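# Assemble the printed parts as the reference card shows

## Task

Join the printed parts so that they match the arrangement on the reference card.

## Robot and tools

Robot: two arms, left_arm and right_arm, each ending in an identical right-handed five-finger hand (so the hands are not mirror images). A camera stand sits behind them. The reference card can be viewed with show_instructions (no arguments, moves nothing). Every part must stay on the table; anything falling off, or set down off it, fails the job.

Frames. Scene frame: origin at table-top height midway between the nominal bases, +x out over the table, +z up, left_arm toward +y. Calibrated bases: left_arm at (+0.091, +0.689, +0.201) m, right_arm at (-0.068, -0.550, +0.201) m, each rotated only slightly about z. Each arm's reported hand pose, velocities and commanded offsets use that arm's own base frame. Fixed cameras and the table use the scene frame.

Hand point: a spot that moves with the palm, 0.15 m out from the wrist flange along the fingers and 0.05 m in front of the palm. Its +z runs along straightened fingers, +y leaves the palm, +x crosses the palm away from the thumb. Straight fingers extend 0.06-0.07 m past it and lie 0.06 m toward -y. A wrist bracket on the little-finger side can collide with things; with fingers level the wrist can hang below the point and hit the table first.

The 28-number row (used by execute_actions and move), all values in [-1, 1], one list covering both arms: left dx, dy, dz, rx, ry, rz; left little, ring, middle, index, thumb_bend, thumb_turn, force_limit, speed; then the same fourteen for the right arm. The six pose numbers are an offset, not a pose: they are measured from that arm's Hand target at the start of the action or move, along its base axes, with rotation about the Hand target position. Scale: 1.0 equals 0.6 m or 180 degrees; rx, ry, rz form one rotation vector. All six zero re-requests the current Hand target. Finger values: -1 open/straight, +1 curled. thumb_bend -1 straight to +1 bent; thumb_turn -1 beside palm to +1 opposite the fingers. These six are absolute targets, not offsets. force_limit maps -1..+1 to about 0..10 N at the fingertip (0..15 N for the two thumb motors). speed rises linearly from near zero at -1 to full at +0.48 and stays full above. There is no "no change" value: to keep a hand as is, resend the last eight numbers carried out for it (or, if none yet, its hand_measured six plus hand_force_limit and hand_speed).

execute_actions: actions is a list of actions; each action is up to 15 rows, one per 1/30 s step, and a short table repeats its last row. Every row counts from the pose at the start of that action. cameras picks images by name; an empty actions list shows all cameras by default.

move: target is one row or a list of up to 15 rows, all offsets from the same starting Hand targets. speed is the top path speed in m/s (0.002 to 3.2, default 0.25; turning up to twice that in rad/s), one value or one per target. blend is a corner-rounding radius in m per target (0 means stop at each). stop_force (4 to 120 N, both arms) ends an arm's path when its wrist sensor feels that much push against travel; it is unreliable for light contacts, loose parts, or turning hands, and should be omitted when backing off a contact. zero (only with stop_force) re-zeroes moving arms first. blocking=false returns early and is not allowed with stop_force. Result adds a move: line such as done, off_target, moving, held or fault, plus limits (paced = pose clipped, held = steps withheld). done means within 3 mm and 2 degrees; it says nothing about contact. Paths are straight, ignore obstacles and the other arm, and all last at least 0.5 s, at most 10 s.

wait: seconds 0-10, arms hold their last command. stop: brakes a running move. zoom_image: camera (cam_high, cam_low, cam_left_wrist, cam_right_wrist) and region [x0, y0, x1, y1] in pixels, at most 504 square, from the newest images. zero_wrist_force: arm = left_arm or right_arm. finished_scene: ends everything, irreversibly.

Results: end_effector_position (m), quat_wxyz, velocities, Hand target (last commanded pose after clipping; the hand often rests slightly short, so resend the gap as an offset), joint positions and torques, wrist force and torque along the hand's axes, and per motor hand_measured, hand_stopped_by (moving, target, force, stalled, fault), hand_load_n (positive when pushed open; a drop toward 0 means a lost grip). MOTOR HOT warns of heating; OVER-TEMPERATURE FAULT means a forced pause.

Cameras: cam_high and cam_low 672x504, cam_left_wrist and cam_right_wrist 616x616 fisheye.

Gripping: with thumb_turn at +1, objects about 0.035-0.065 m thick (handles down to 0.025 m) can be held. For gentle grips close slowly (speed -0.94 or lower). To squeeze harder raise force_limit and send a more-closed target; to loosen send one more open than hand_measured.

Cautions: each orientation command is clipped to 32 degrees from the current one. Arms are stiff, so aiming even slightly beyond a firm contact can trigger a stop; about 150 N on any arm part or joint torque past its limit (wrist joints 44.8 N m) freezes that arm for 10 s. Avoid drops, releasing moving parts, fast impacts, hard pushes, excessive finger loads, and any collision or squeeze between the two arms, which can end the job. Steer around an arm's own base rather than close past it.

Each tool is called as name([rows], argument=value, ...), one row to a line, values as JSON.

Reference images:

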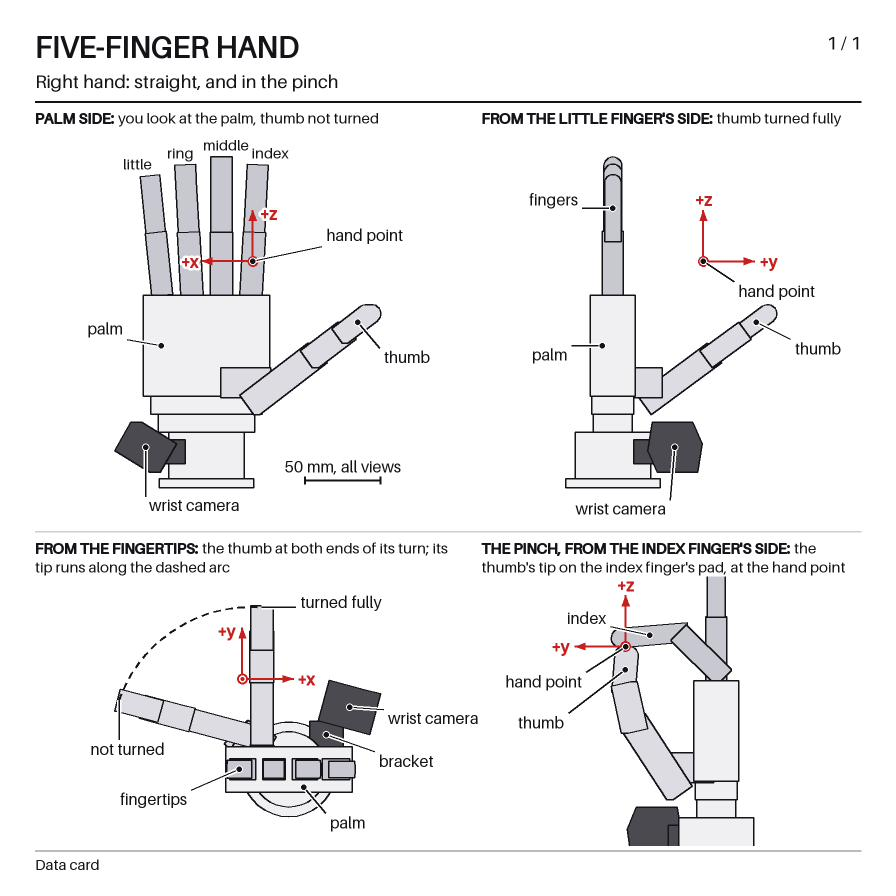

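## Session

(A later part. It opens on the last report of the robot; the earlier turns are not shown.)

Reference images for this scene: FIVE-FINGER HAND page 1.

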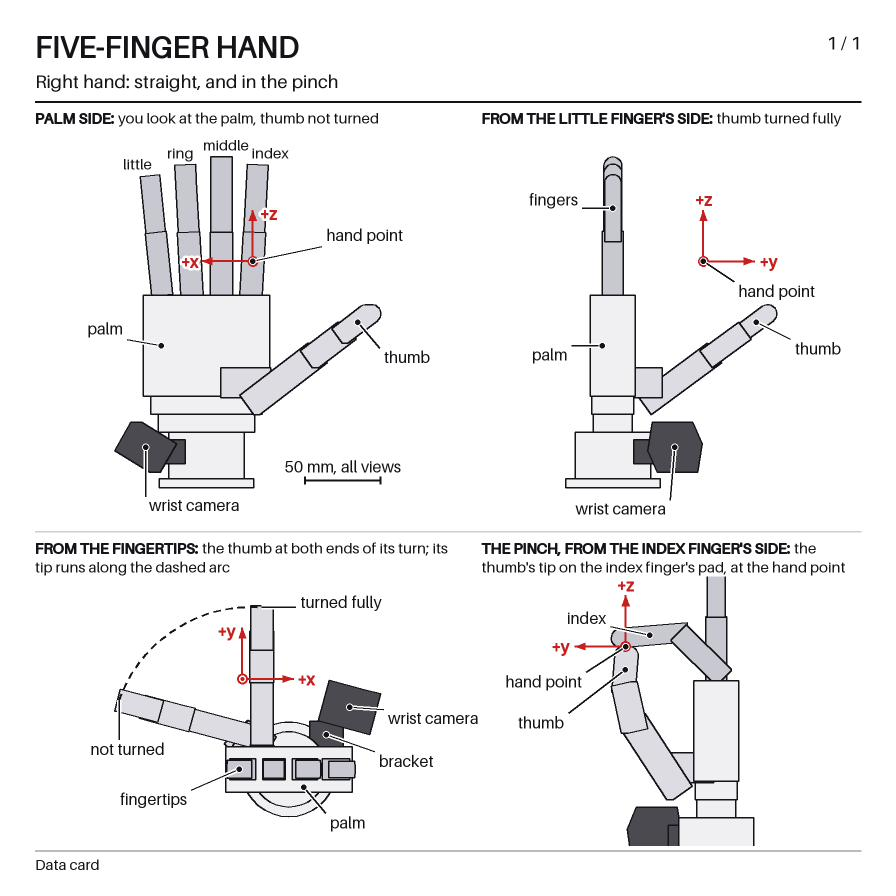

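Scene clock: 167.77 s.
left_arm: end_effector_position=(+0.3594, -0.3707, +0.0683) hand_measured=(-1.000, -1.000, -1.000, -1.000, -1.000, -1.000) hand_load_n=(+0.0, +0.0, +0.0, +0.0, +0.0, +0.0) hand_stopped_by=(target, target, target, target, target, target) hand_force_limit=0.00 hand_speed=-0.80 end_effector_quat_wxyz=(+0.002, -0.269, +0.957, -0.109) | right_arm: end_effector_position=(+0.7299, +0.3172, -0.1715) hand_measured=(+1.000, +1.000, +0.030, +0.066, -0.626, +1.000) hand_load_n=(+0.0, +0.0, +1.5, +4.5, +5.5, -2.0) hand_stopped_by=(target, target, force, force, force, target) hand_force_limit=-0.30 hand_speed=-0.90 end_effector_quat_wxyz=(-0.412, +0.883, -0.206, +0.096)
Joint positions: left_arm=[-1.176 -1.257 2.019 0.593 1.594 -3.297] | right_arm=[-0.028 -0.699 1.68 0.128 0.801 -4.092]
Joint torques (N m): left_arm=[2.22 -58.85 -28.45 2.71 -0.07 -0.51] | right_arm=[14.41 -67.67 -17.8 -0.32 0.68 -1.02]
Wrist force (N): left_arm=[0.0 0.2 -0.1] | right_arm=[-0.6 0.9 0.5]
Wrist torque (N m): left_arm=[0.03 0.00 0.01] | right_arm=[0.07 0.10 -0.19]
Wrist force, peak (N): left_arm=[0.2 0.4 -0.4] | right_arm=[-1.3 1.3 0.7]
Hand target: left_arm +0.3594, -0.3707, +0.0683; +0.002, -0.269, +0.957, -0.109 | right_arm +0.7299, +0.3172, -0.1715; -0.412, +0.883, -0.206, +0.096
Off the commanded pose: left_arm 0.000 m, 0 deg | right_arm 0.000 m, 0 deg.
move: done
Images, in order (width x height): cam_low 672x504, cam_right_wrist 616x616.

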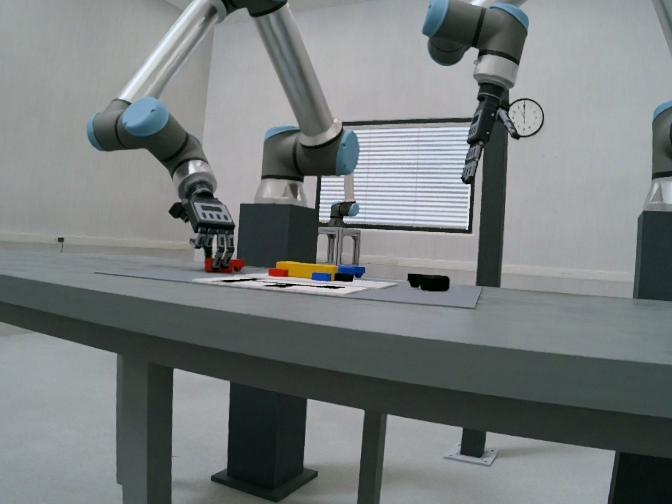

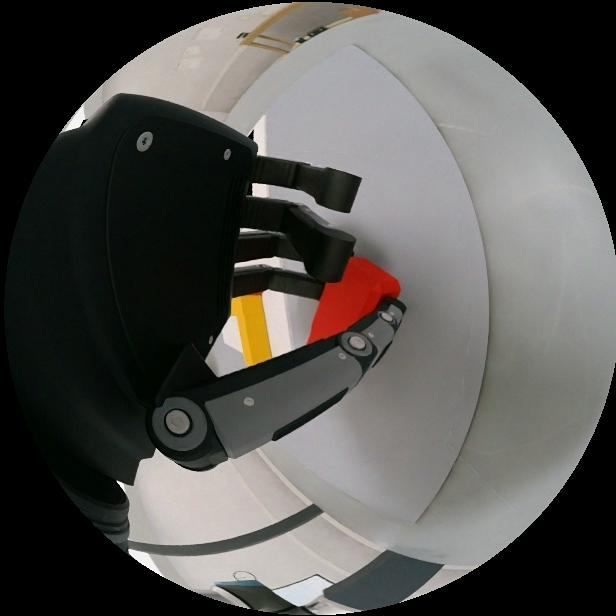

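move(target=[0,0,0,0,0,0,-1,-1,-1,-1,-1,-1,0,-0.8,0,0,0,0,0,0,1,1,0.5,0.5,0.35,1,0.3,-0.9])

move(target=[0,0,0,0,0,0,-1,-1,-1,-1,-1,-1,0,-0.8,0,0,0.13,0,0,0,1,1,0.5,0.5,0.35,1,0.3,-0.9], speed=0.1, cameras=["cam_low","cam_right_wrist","cam_high"])

zoom_image(camera="cam_right_wrist", region=[220, 150, 470, 400])

zoom_image(camera="cam_low", region=[150, 150, 350, 290])

zoom_image(camera="cam_high", region=[170, 225, 250, 305])

Scene clock: 177.63 s.
left_arm: end_effector_position=(+0.3594, -0.3707, +0.0683) hand_measured=(-1.000, -1.000, -1.000, -1.000, -1.000, -1.000) hand_load_n=(+0.0, +0.0, +0.0, +0.0, +0.0, +0.0) hand_stopped_by=(target, target, target, target, target, target) hand_force_limit=0.00 hand_speed=-0.80 end_effector_quat_wxyz=(+0.002, -0.269, +0.957, -0.109) | right_arm: end_effector_position=(+0.7299, +0.3172, -0.1715) hand_measured=(+1.000, +1.000, +0.046, +0.082, -0.624, +1.000) hand_load_n=(+0.0, +0.0, +6.0, +8.0, +12.0, -2.0) hand_stopped_by=(target, target, force, force, force, target) hand_force_limit=0.30 hand_speed=-0.90 end_effector_quat_wxyz=(-0.412, +0.883, -0.206, +0.096)
Joint positions: left_arm=[-1.176 -1.257 2.019 0.593 1.594 -3.297] | right_arm=[-0.028 -0.699 1.68 0.128 0.801 -4.092]
Joint torques (N m): left_arm=[0.88 -59.51 -28.79 2.67 -0.03 -0.32] | right_arm=[13.42 -68.96 -24.04 -0.47 0.22 -0.38]
Wrist force (N): left_arm=[0.1 0.2 -0.1] | right_arm=[-0.9 -1.7 -1.3]
Wrist torque (N m): left_arm=[0.04 -0.01 0.01] | right_arm=[0.03 0.17 -0.24]
Wrist force, peak (N): left_arm=[0.3 0.2 -0.5] | right_arm=[-1.3 -2.0 -1.1]
Hand target: left_arm +0.3594, -0.3707, +0.0683; +0.002, -0.269, +0.957, -0.109 | right_arm +0.7299, +0.3172, -0.1715; -0.412, +0.883, -0.206, +0.096
Off the commanded pose: left_arm 0.000 m, 0 deg | right_arm 0.000 m, 0 deg.
move: done

Scene clock: 178.73 s.
left_arm: end_effector_position=(+0.3594, -0.3707, +0.0683) hand_measured=(-1.000, -1.000, -1.000, -1.000, -1.000, -1.000) hand_load_n=(+0.0, +0.0, +0.0, +0.0, +0.5, +0.0) hand_stopped_by=(target, target, target, target, target, target) hand_force_limit=0.00 hand_speed=-0.80 end_effector_quat_wxyz=(+0.002, -0.269, +0.957, -0.109) | right_arm: end_effector_position=(+0.7298, +0.3173, -0.0934) hand_measured=(+1.000, +1.000, +0.046, +0.082, -0.624, +1.000) hand_load_n=(+0.0, +0.0, +6.0, +7.5, +12.0, -2.0) hand_stopped_by=(target, target, force, force, force, target) hand_force_limit=0.30 hand_speed=-0.90 end_effector_quat_wxyz=(-0.412, +0.883, -0.206, +0.096) end_effector_velocity=(+0.001, +0.000, -0.003) end_effector_angular_velocity=(-0.001, -0.002, +0.000)
Joint positions: left_arm=[-1.176 -1.257 2.019 0.593 1.594 -3.297] | right_arm=[-0.028 -0.802 1.69 0.222 0.801 -4.092]
Joint velocities: left_arm=[within noise] | right_arm=[0 0.003 0 -0.005 0.001 -0.001]
Joint torques (N m): left_arm=[2.39 -58.94 -28.57 2.62 0.08 -0.27] | right_arm=[4.74 -65.37 -17.93 -1.76 0.66 -0.19]
Wrist force (N): left_arm=[0.1 -0.1 -0.2] | right_arm=[-1.0 1.3 0.7]
Wrist torque (N m): left_arm=[0.00 -0.01 0.00] | right_arm=[0.13 0.21 -0.20]
Wrist force, peak (N): left_arm=[0.5 0.1 -0.4] | right_arm=[-1.0 2.2 1.3]
Hand target: left_arm +0.3594, -0.3707, +0.0683; +0.002, -0.269, +0.957, -0.109 | right_arm +0.7299, +0.3172, -0.0935; -0.412, +0.883, -0.206, +0.096
Off the commanded pose: left_arm 0.000 m, 0 deg | right_arm 0.000 m, 0 deg.
move: done
Images, in order (width x height): cam_high 672x504, cam_low 672x504, cam_right_wrist 616x616.

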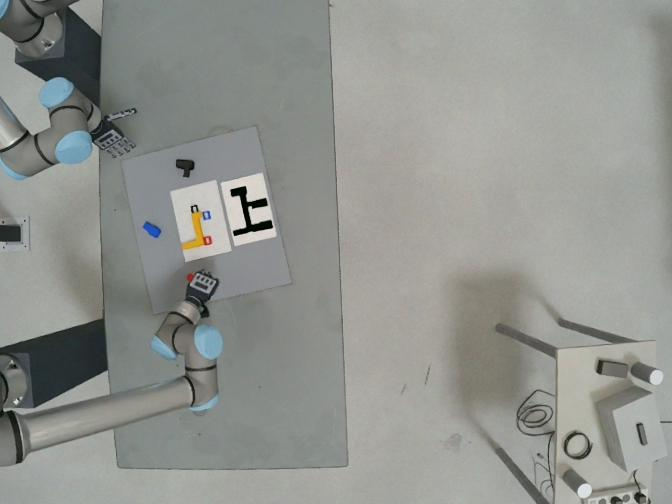

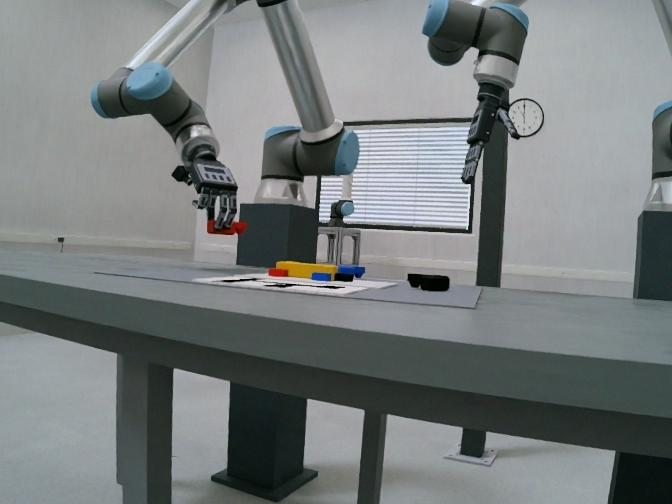

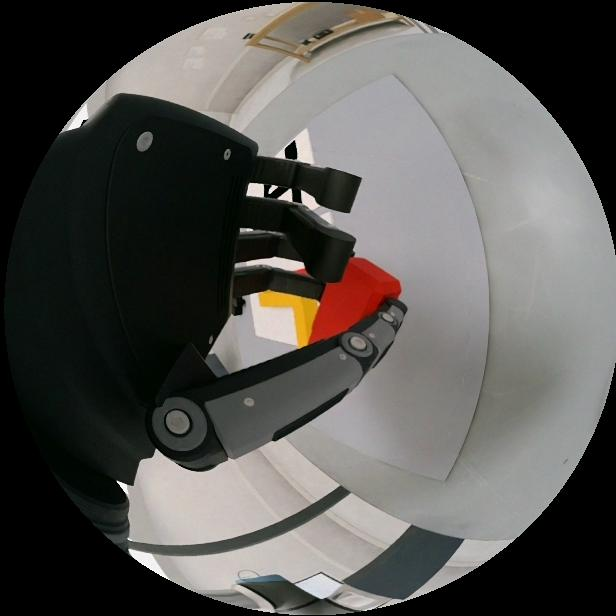

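Scaled by 2.016 from the camera's 616x616 image, which has a finer 880x880 frame.

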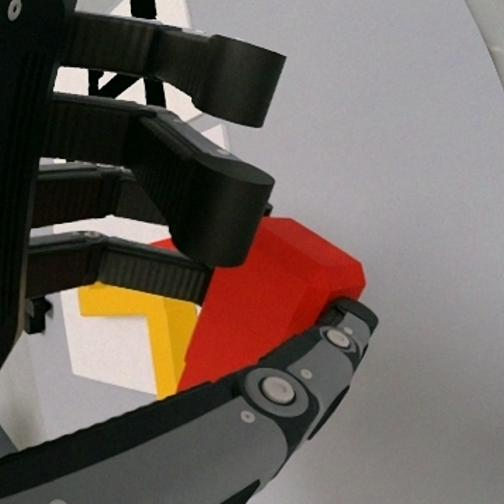

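Scaled by 2.520 from the camera's 672x504 image, which has a finer 960x720 frame.

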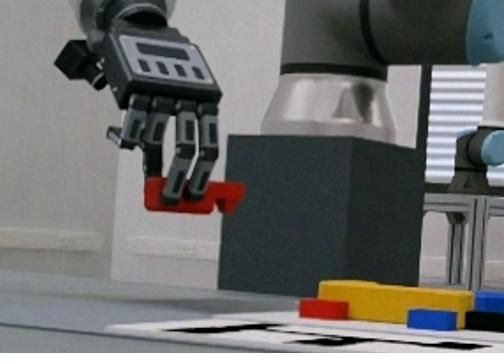

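Scaled by 6.300 from the camera's 672x504 image, which has a finer 960x720 frame.

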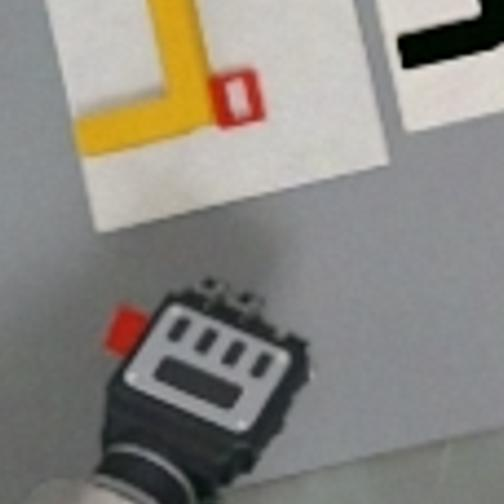

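move(target=[0,0,0,0,0,0,-1,-1,-1,-1,-1,-1,0,-0.8,0.051,0.252,-0.02,0,0,0.1917,1,1,0.5,0.5,0.35,1,0.3,-0.9], speed=0.15, cameras=["cam_low","cam_right_wrist","cam_high"])

zoom_image(camera="cam_right_wrist", region=[200, 150, 450, 400])

zoom_image(camera="cam_low", region=[200, 180, 400, 320])

zoom_image(camera="cam_high", region=[170, 195, 240, 265])

Scene clock: 195.67 s.
left_arm: end_effector_position=(+0.3594, -0.3707, +0.0683) hand_measured=(-1.000, -1.000, -1.000, -1.000, -1.000, -1.000) hand_load_n=(+0.0, +0.0, +0.0, +0.0, +0.0, +0.0) hand_stopped_by=(target, target, target, target, target, target) hand_force_limit=0.00 hand_speed=-0.80 end_effector_quat_wxyz=(+0.002, -0.269, +0.957, -0.109) | right_arm: end_effector_position=(+0.7604, +0.4685, -0.1056) hand_measured=(+1.000, +1.000, +0.046, +0.082, -0.624, +1.000) hand_load_n=(+0.0, +0.0, +5.5, +7.5, +12.5, -2.0) hand_stopped_by=(target, target, force, force, force, target) hand_force_limit=0.30 hand_speed=-0.90 end_effector_quat_wxyz=(-0.421, +0.904, +0.065, -0.031)
Joint positions: left_arm=[-1.176 -1.257 2.019 0.593 1.594 -3.297] | right_arm=[0.161 -0.511 1.206 0.856 0.698 -4.685]
Joint torques (N m): left_arm=[1.14 -58 -28.7 2.65 0.21 -0.38] | right_arm=[-16.56 -110.78 -30.3 1.08 0.29 -0.25]
Wrist force (N): left_arm=[0.2 0.1 0.1] | right_arm=[-0.4 1.0 1.0]
Wrist torque (N m): left_arm=[0.02 -0.03 0.01] | right_arm=[0.04 0.05 0.13]
Wrist force, peak (N): left_arm=[0.3 0.6 -0.4] | right_arm=[-1.6 1.5 0.3]
Hand target: left_arm +0.3594, -0.3707, +0.0683; +0.002, -0.269, +0.957, -0.109 | right_arm +0.7605, +0.4684, -0.1055; -0.421, +0.904, +0.065, -0.031
Off the commanded pose: left_arm 0.000 m, 0 deg | right_arm 0.000 m, 0 deg.
move: done
Images, in order (width x height): cam_high 672x504, cam_low 672x504, cam_right_wrist 616x616.

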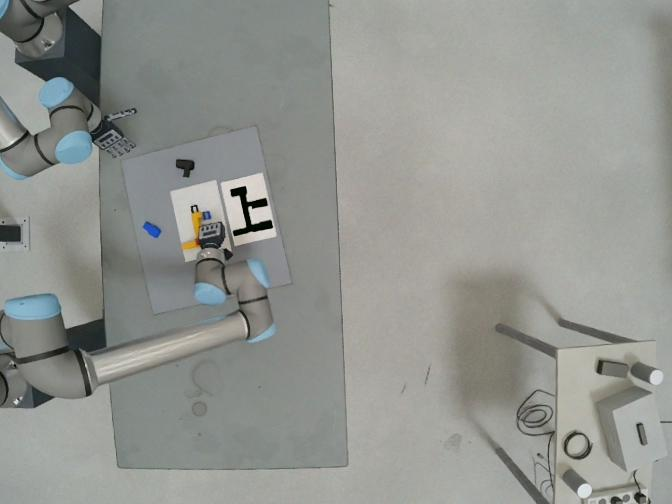

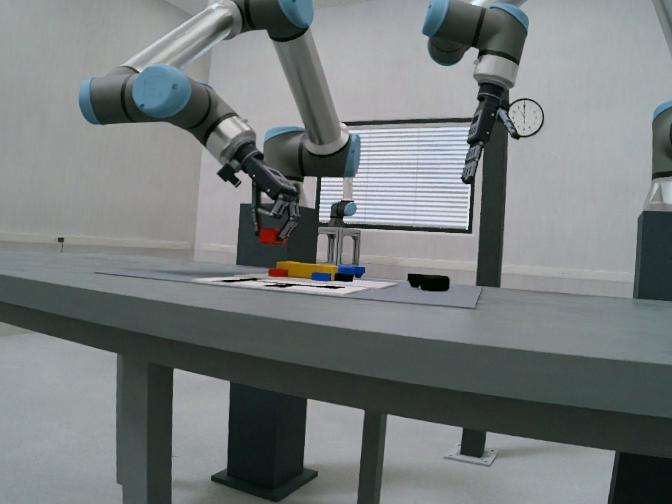

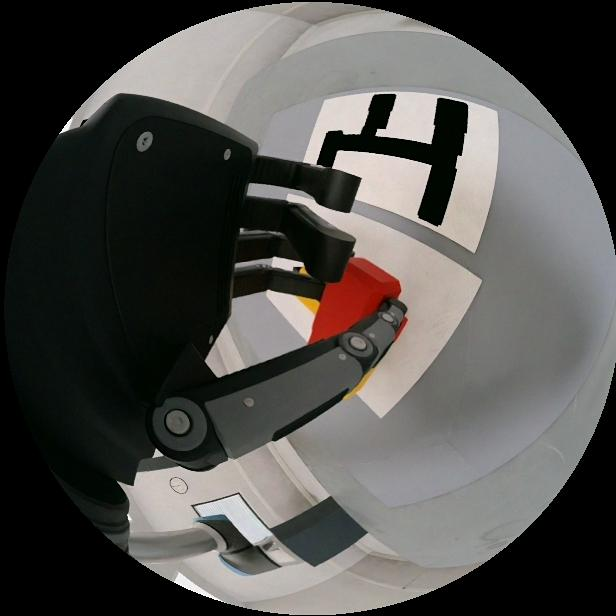

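Scaled by 2.016 from the camera's 616x616 image, which has a finer 880x880 frame.

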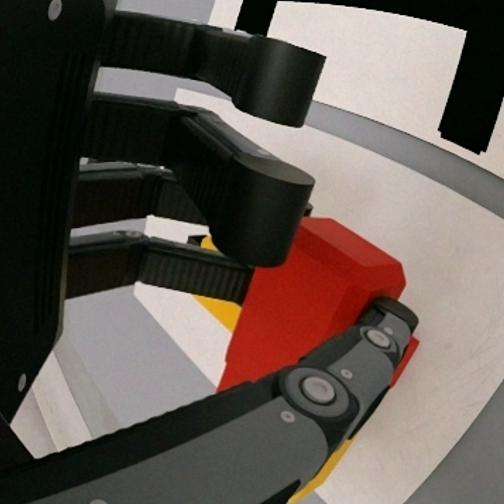

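Scaled by 2.520 from the camera's 672x504 image, which has a finer 960x720 frame.

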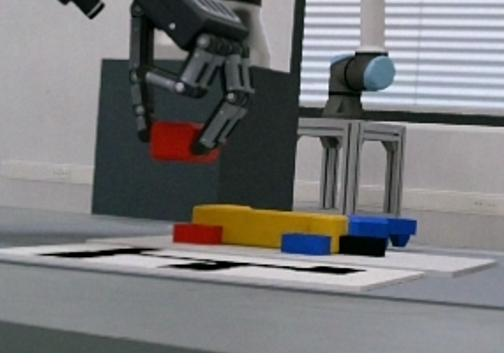

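Scaled by 7.200 from the camera's 672x504 image, which has a finer 960x720 frame.

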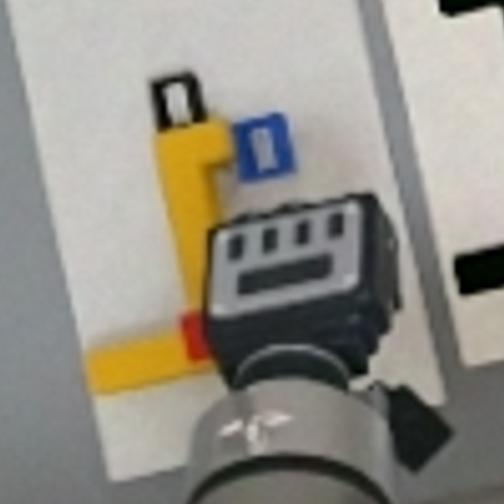

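move(target=[0,0,0,0,0,0,-1,-1,-1,-1,-1,-1,0,-0.8,0.0105,0.0045,-0.055,0,0,0.006,1,1,0.5,0.5,0.35,1,0.3,-0.9], speed=0.1, cameras=["cam_low","cam_right_wrist","cam_high"])

zoom_image(camera="cam_low", region=[240, 220, 360, 310])

zoom_image(camera="cam_high", region=[170, 205, 230, 265])

zoom_image(camera="cam_right_wrist", region=[270, 230, 430, 410])

Scene clock: 208.93 s.
left_arm: end_effector_position=(+0.3594, -0.3707, +0.0683) hand_measured=(-1.000, -1.000, -1.000, -1.000, -1.000, -1.000) hand_load_n=(+0.0, +0.0, +0.0, +0.0, +0.0, +0.0) hand_stopped_by=(target, target, target, target, target, target) hand_force_limit=0.00 hand_speed=-0.80 end_effector_quat_wxyz=(+0.002, -0.269, +0.957, -0.109) | right_arm: end_effector_position=(+0.7669, +0.4711, -0.1386) hand_measured=(+1.000, +1.000, +0.046, +0.082, -0.624, +1.000) hand_load_n=(+0.0, +0.0, +6.0, +7.5, +12.5, -2.0) hand_stopped_by=(target, target, force, force, force, target) hand_force_limit=0.30 hand_speed=-0.90 end_effector_quat_wxyz=(-0.421, +0.903, +0.073, -0.034) end_effector_velocity=(-0.002, +0.001, +0.003) end_effector_angular_velocity=(+0.000, +0.001, +0.000)
Joint positions: left_arm=[-1.176 -1.257 2.019 0.593 1.594 -3.297] | right_arm=[0.163 -0.457 1.165 0.862 0.698 -4.711]
Joint velocities: left_arm=[within noise] | right_arm=[0.001 -0.005 0.005 0 0 0.002]
Joint torques (N m): left_arm=[0.91 -58.29 -29.25 2.31 -0.2 -0.22] | right_arm=[10.81 -118.68 -19.89 7.07 -3.88 2.58]
Wrist force (N): left_arm=[-0.1 0.4 0.2] | right_arm=[-0.7 1.1 0.6]
Wrist torque (N m): left_arm=[0.05 0.02 0.00] | right_arm=[0.09 0.08 0.09]
Wrist force, peak (N): left_arm=[0.6 0.2 -0.2] | right_arm=[-0.5 1.6 1.4]
Hand target: left_arm +0.3594, -0.3707, +0.0683; +0.002, -0.269, +0.957, -0.109 | right_arm +0.7668, +0.4711, -0.1385; -0.421, +0.903, +0.073, -0.035
Off the commanded pose: left_arm 0.000 m, 0 deg | right_arm 0.000 m, 0 deg.
move: done
Images, in order (width x height): cam_high 672x504, cam_low 672x504, cam_right_wrist 616x616.

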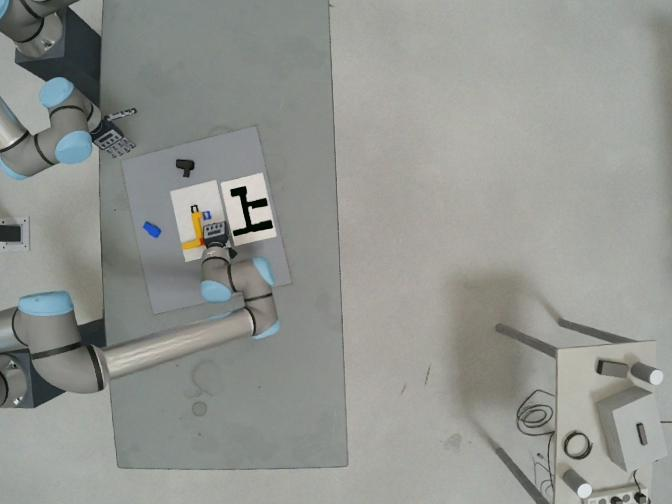

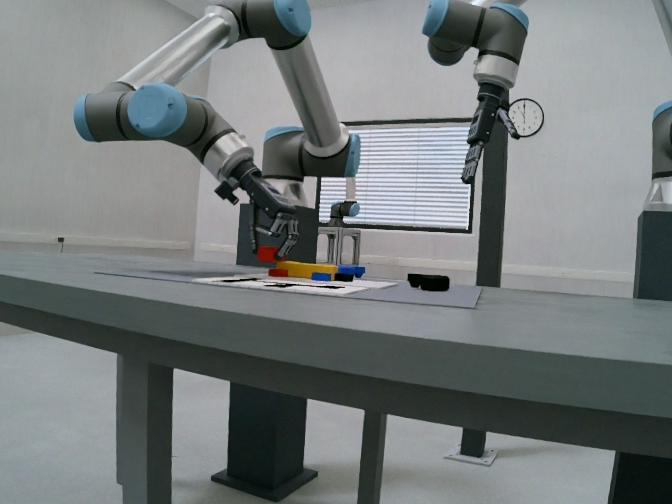

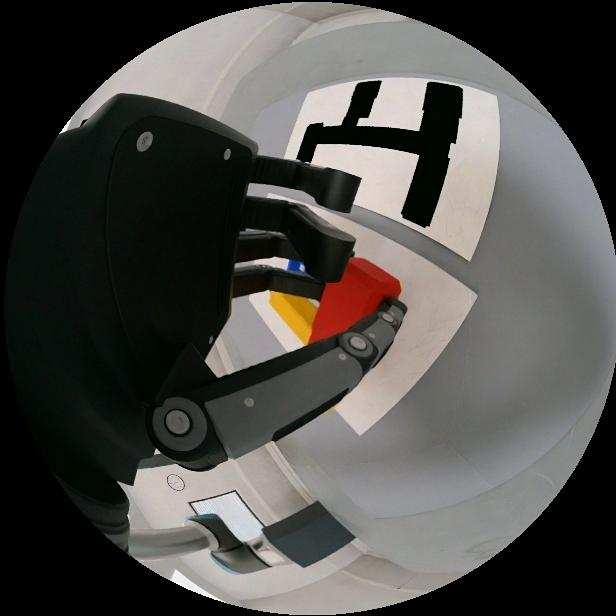

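Scaled by 4.200 from the camera's 672x504 image, which has a finer 960x720 frame.

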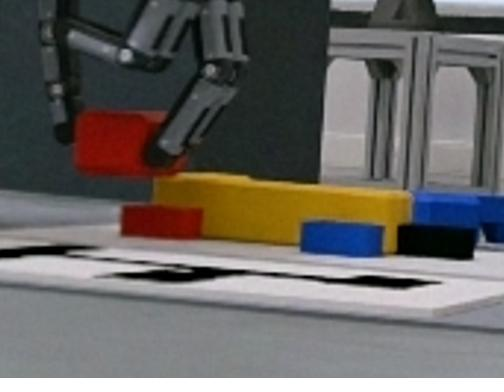

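Scaled by 8.400 from the camera's 672x504 image, which has a finer 960x720 frame.

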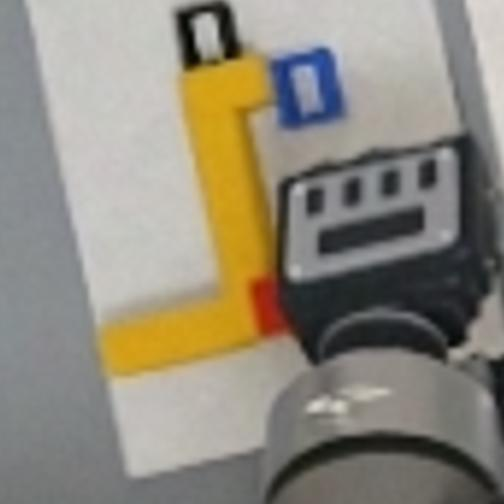

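Scaled by 2.800 from the camera's 616x616 image, which has a finer 880x880 frame.

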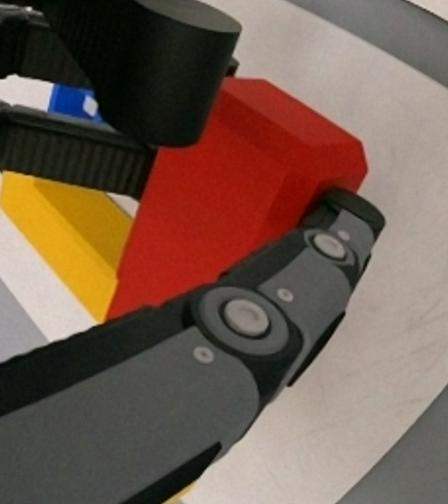

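move(target=[0,0,0,0,0,0,-1,-1,-1,-1,-1,-1,0,-0.8,0,0.003,0,0,0,0,1,1,0.5,0.5,0.35,1,0.3,-0.9], speed=0.1)

move(target=[0,0,0,0,0,0,-1,-1,-1,-1,-1,-1,0,-0.8,0,0,-0.07,0,0,0,1,1,0.5,0.5,0.35,1,0.3,-0.9], speed=0.02, stop_force=4, cameras=["cam_low","cam_right_wrist","cam_high"])

zoom_image(camera="cam_low", region=[240, 220, 360, 310])

zoom_image(camera="cam_high", region=[170, 205, 230, 265])

zoom_image(camera="cam_right_wrist", region=[270, 230, 430, 410])

Scene clock: 219.23 s.
left_arm: end_effector_position=(+0.3594, -0.3707, +0.0683) hand_measured=(-1.000, -1.000, -1.000, -1.000, -1.000, -1.000) hand_load_n=(+0.0, +0.0, +0.0, +0.0, +0.0, +0.0) hand_stopped_by=(target, target, target, target, target, target) hand_force_limit=0.00 hand_speed=-0.80 end_effector_quat_wxyz=(+0.002, -0.269, +0.957, -0.109) | right_arm: end_effector_position=(+0.7668, +0.4729, -0.1385) hand_measured=(+1.000, +1.000, +0.046, +0.082, -0.624, +1.000) hand_load_n=(+0.0, +0.0, +6.0, +7.0, +12.5, -2.0) hand_stopped_by=(target, target, force, force, force, target) hand_force_limit=0.30 hand_speed=-0.90 end_effector_quat_wxyz=(-0.421, +0.903, +0.073, -0.035)
Joint positions: left_arm=[-1.176 -1.257 2.019 0.593 1.594 -3.297] | right_arm=[0.165 -0.457 1.164 0.861 0.698 -4.707]
Joint torques (N m): left_arm=[1.06 -58.4 -29.19 2.65 0.1 -0.37] | right_arm=[12.25 -84.95 -33.24 -0.77 -3.45 1.36]
Wrist force (N): left_arm=[0.3 0.1 -0.2] | right_arm=[-0.6 0.9 0.7]
Wrist torque (N m): left_arm=[0.03 -0.04 0.02] | right_arm=[0.07 0.07 0.08]
Wrist force, peak (N): left_arm=[0.2 0.5 -0.6] | right_arm=[-1.1 1.1 0.9]
Hand target: left_arm +0.3594, -0.3707, +0.0683; +0.002, -0.269, +0.957, -0.109 | right_arm +0.7668, +0.4729, -0.1385; -0.421, +0.903, +0.073, -0.035
Off the commanded pose: left_arm 0.000 m, 0 deg | right_arm 0.000 m, 0 deg.
move: done

Scene clock: 221.70 s.
left_arm: end_effector_position=(+0.3594, -0.3707, +0.0683) hand_measured=(-1.000, -1.000, -1.000, -1.000, -1.000, -1.000) hand_load_n=(+0.0, +0.0, +0.0, +0.0, +0.0, +0.0) hand_stopped_by=(target, target, target, target, target, target) hand_force_limit=0.00 hand_speed=-0.80 end_effector_quat_wxyz=(+0.002, -0.269, +0.957, -0.109) | right_arm: end_effector_position=(+0.7668, +0.4729, -0.1651) hand_measured=(+1.000, +1.000, +0.046, +0.082, -0.624, +1.000) hand_load_n=(+0.0, +0.0, +5.5, +6.5, +11.5, -1.5) hand_stopped_by=(target, target, force, force, force, target) hand_force_limit=0.30 hand_speed=-0.90 end_effector_quat_wxyz=(-0.421, +0.903, +0.073, -0.035)
Joint positions: left_arm=[-1.176 -1.257 2.019 0.593 1.594 -3.297] | right_arm=[0.165 -0.426 1.154 0.839 0.698 -4.707]
Joint torques (N m): left_arm=[1.69 -60.19 -28.72 2.58 0.08 -0.25] | right_arm=[12.26 -118.51 -20.2 8.43 -2.46 -2.86]
Wrist force (N): left_arm=[-0.1 0.2 0.2] | right_arm=[-0.5 0.7 0.6]
Wrist torque (N m): left_arm=[0.02 0.02 0.00] | right_arm=[0.05 0.05 0.10]
Wrist force, peak (N): left_arm=[0.1 0.7 -0.2] | right_arm=[1.9 -3.6 -6.2]
Hand target: left_arm +0.3594, -0.3707, +0.0683; +0.002, -0.269, +0.957, -0.109 | right_arm +0.7668, +0.4729, -0.1650; -0.421, +0.903, +0.073, -0.035 (not the last commanded pose)
Off the commanded pose: left_arm 0.000 m, 0 deg | right_arm 0.015 m, 0 deg.
move: contact (right_arm)
Images, in order (width x height): cam_high 672x504, cam_low 672x504, cam_right_wrist 616x616.

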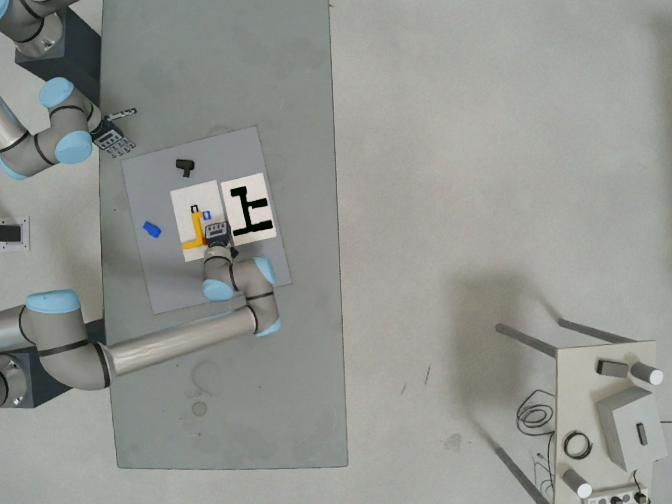

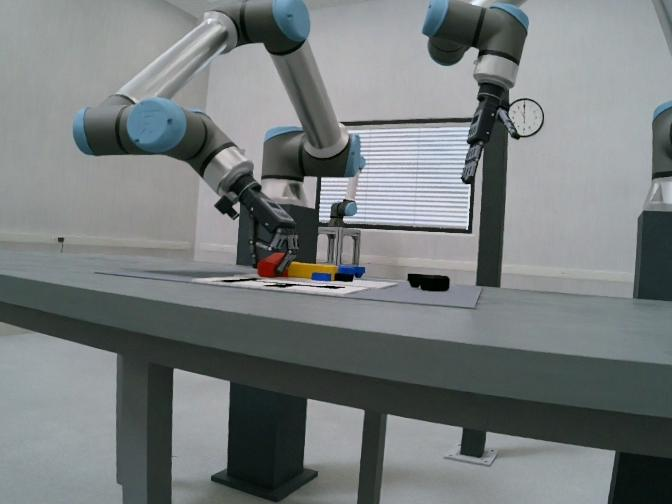

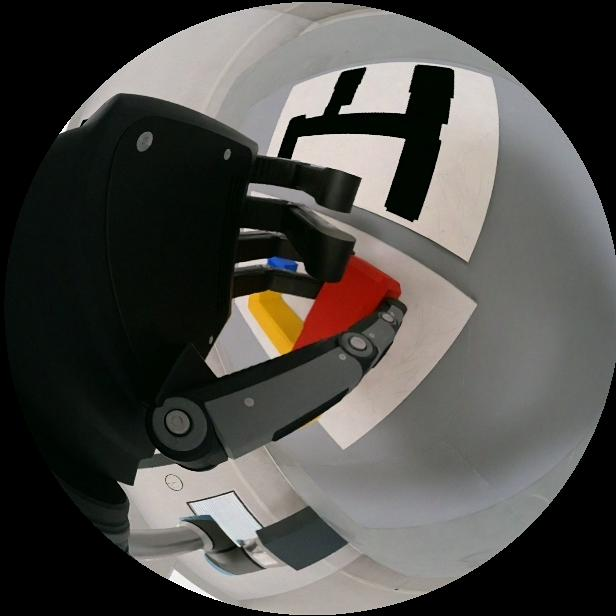

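Scaled by 4.200 from the camera's 672x504 image, which has a finer 960x720 frame.

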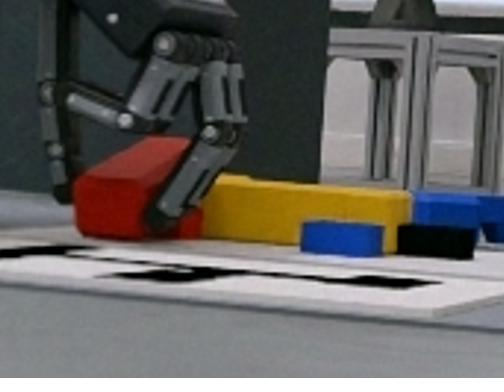

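Scaled by 8.400 from the camera's 672x504 image, which has a finer 960x720 frame.

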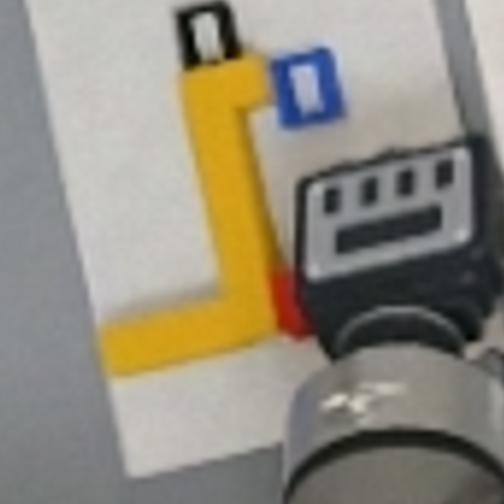

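Scaled by 2.800 from the camera's 616x616 image, which has a finer 880x880 frame.

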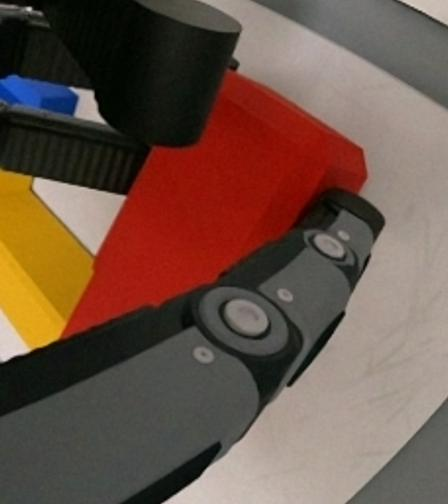

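move(target=[0.458,-0.143,-0.1,0,0,0.328,-1,-1,-1,-1,-1,-1,0,-0.8,0,0,0.045,0,0,0,1,1,0.5,0.5,0.35,1,0.3,-0.9], speed=0.2, cameras=["all"])

zoom_image(camera="cam_low", region=[240, 220, 360, 310])

zoom_image(camera="cam_left_wrist", region=[200, 50, 500, 350])

Scene clock: 268.33 s.
left_arm: end_effector_position=(+0.6342, -0.4564, +0.0082) hand_measured=(-1.000, -1.000, -1.000, -1.000, -1.000, -1.000) hand_load_n=(+0.0, +0.5, +0.0, +0.0, +0.0, +0.0) hand_stopped_by=(target, target, target, target, target, target) hand_force_limit=0.00 hand_speed=-0.80 end_effector_quat_wxyz=(-0.055, +0.706, -0.700, +0.094) | right_arm: end_effector_position=(+0.7668, +0.4729, -0.1380) hand_measured=(+1.000, +1.000, +0.046, +0.082, -0.624, +1.000) hand_load_n=(+0.0, +0.0, +5.5, +7.0, +12.0, -1.5) hand_stopped_by=(target, target, force, force, force, target) hand_force_limit=0.30 hand_speed=-0.90 end_effector_quat_wxyz=(-0.421, +0.903, +0.073, -0.035)
Joint positions: left_arm=[-0.859 -0.816 1.416 0.792 1.447 -3.997] | right_arm=[0.165 -0.457 1.164 0.861 0.698 -4.707]
Joint torques (N m): left_arm=[-4.23 -107.34 -33.06 0.77 2.12 -1.07] | right_arm=[13.09 -97.37 -23.49 5.88 -2.62 -1.98]
Wrist force (N): left_arm=[0.3 0.7 -0.3] | right_arm=[-0.6 0.6 0.8]
Wrist torque (N m): left_arm=[0.15 -0.07 0.08] | right_arm=[0.01 0.06 0.08]
Wrist force, peak (N): left_arm=[1.1 1.3 -0.6] | right_arm=[-0.9 1.3 0.6]
Hand target: left_arm +0.6342, -0.4565, +0.0083; -0.055, +0.706, -0.700, +0.094 | right_arm +0.7668, +0.4729, -0.1380; -0.421, +0.903, +0.073, -0.035
Off the commanded pose: left_arm 0.000 m, 0 deg | right_arm 0.000 m, 0 deg.
move: done

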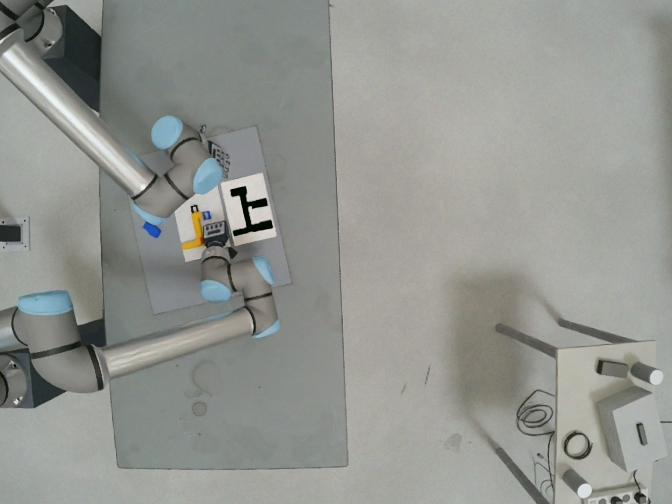

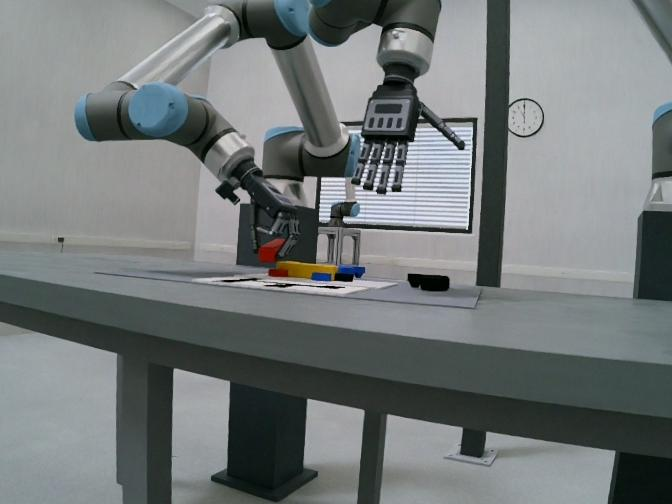

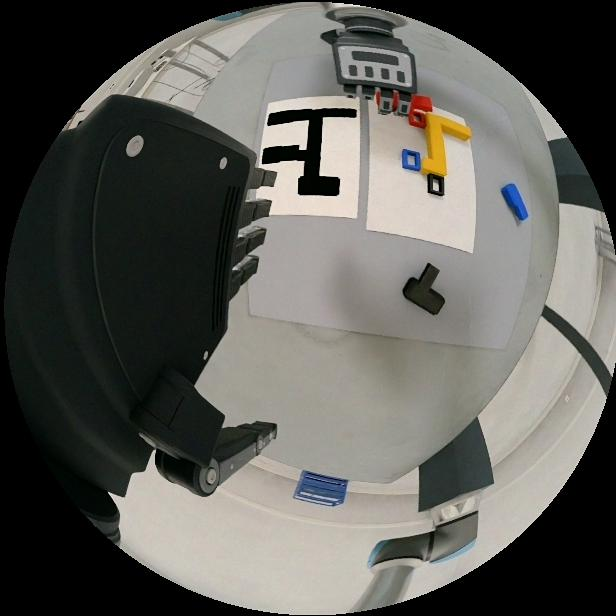

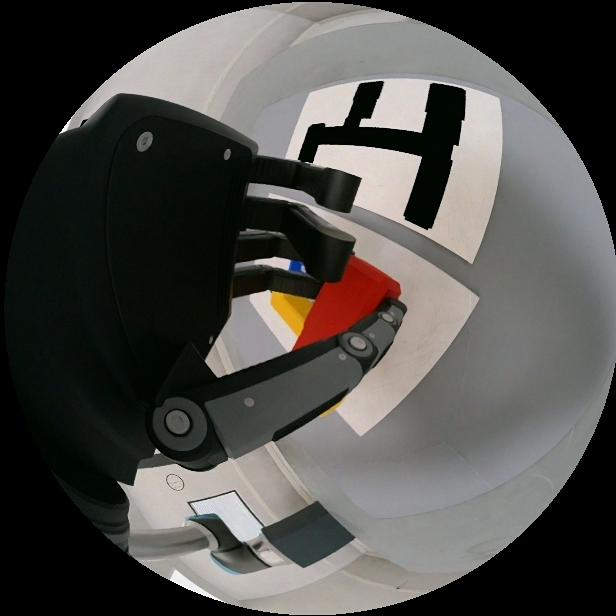

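Scaled by 4.200 from the camera's 672x504 image, which has a finer 960x720 frame.

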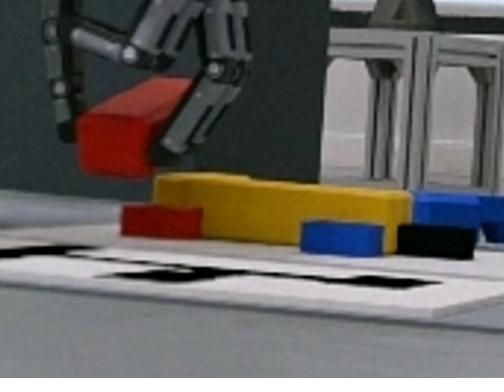

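Scaled by 1.680 from the camera's 616x616 image, which has a finer 880x880 frame.

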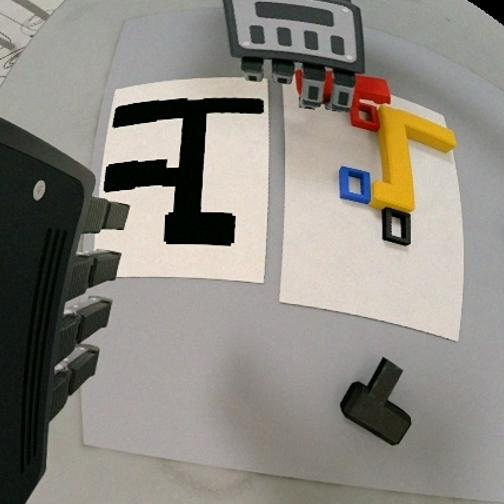

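zoom_image(camera="cam_left_wrist", region=[360, 80, 480, 200])

Scaled by 4.200 from the camera's 616x616 image, which has a finer 880x880 frame.

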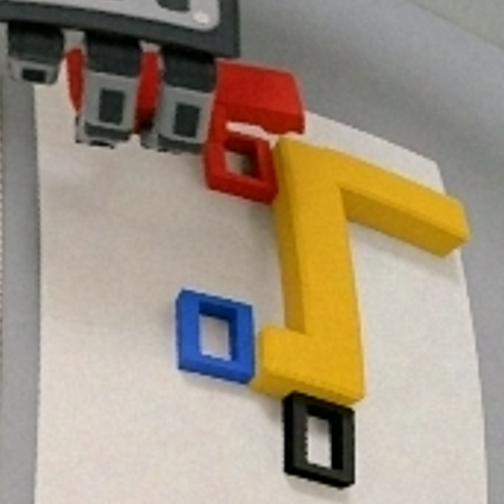

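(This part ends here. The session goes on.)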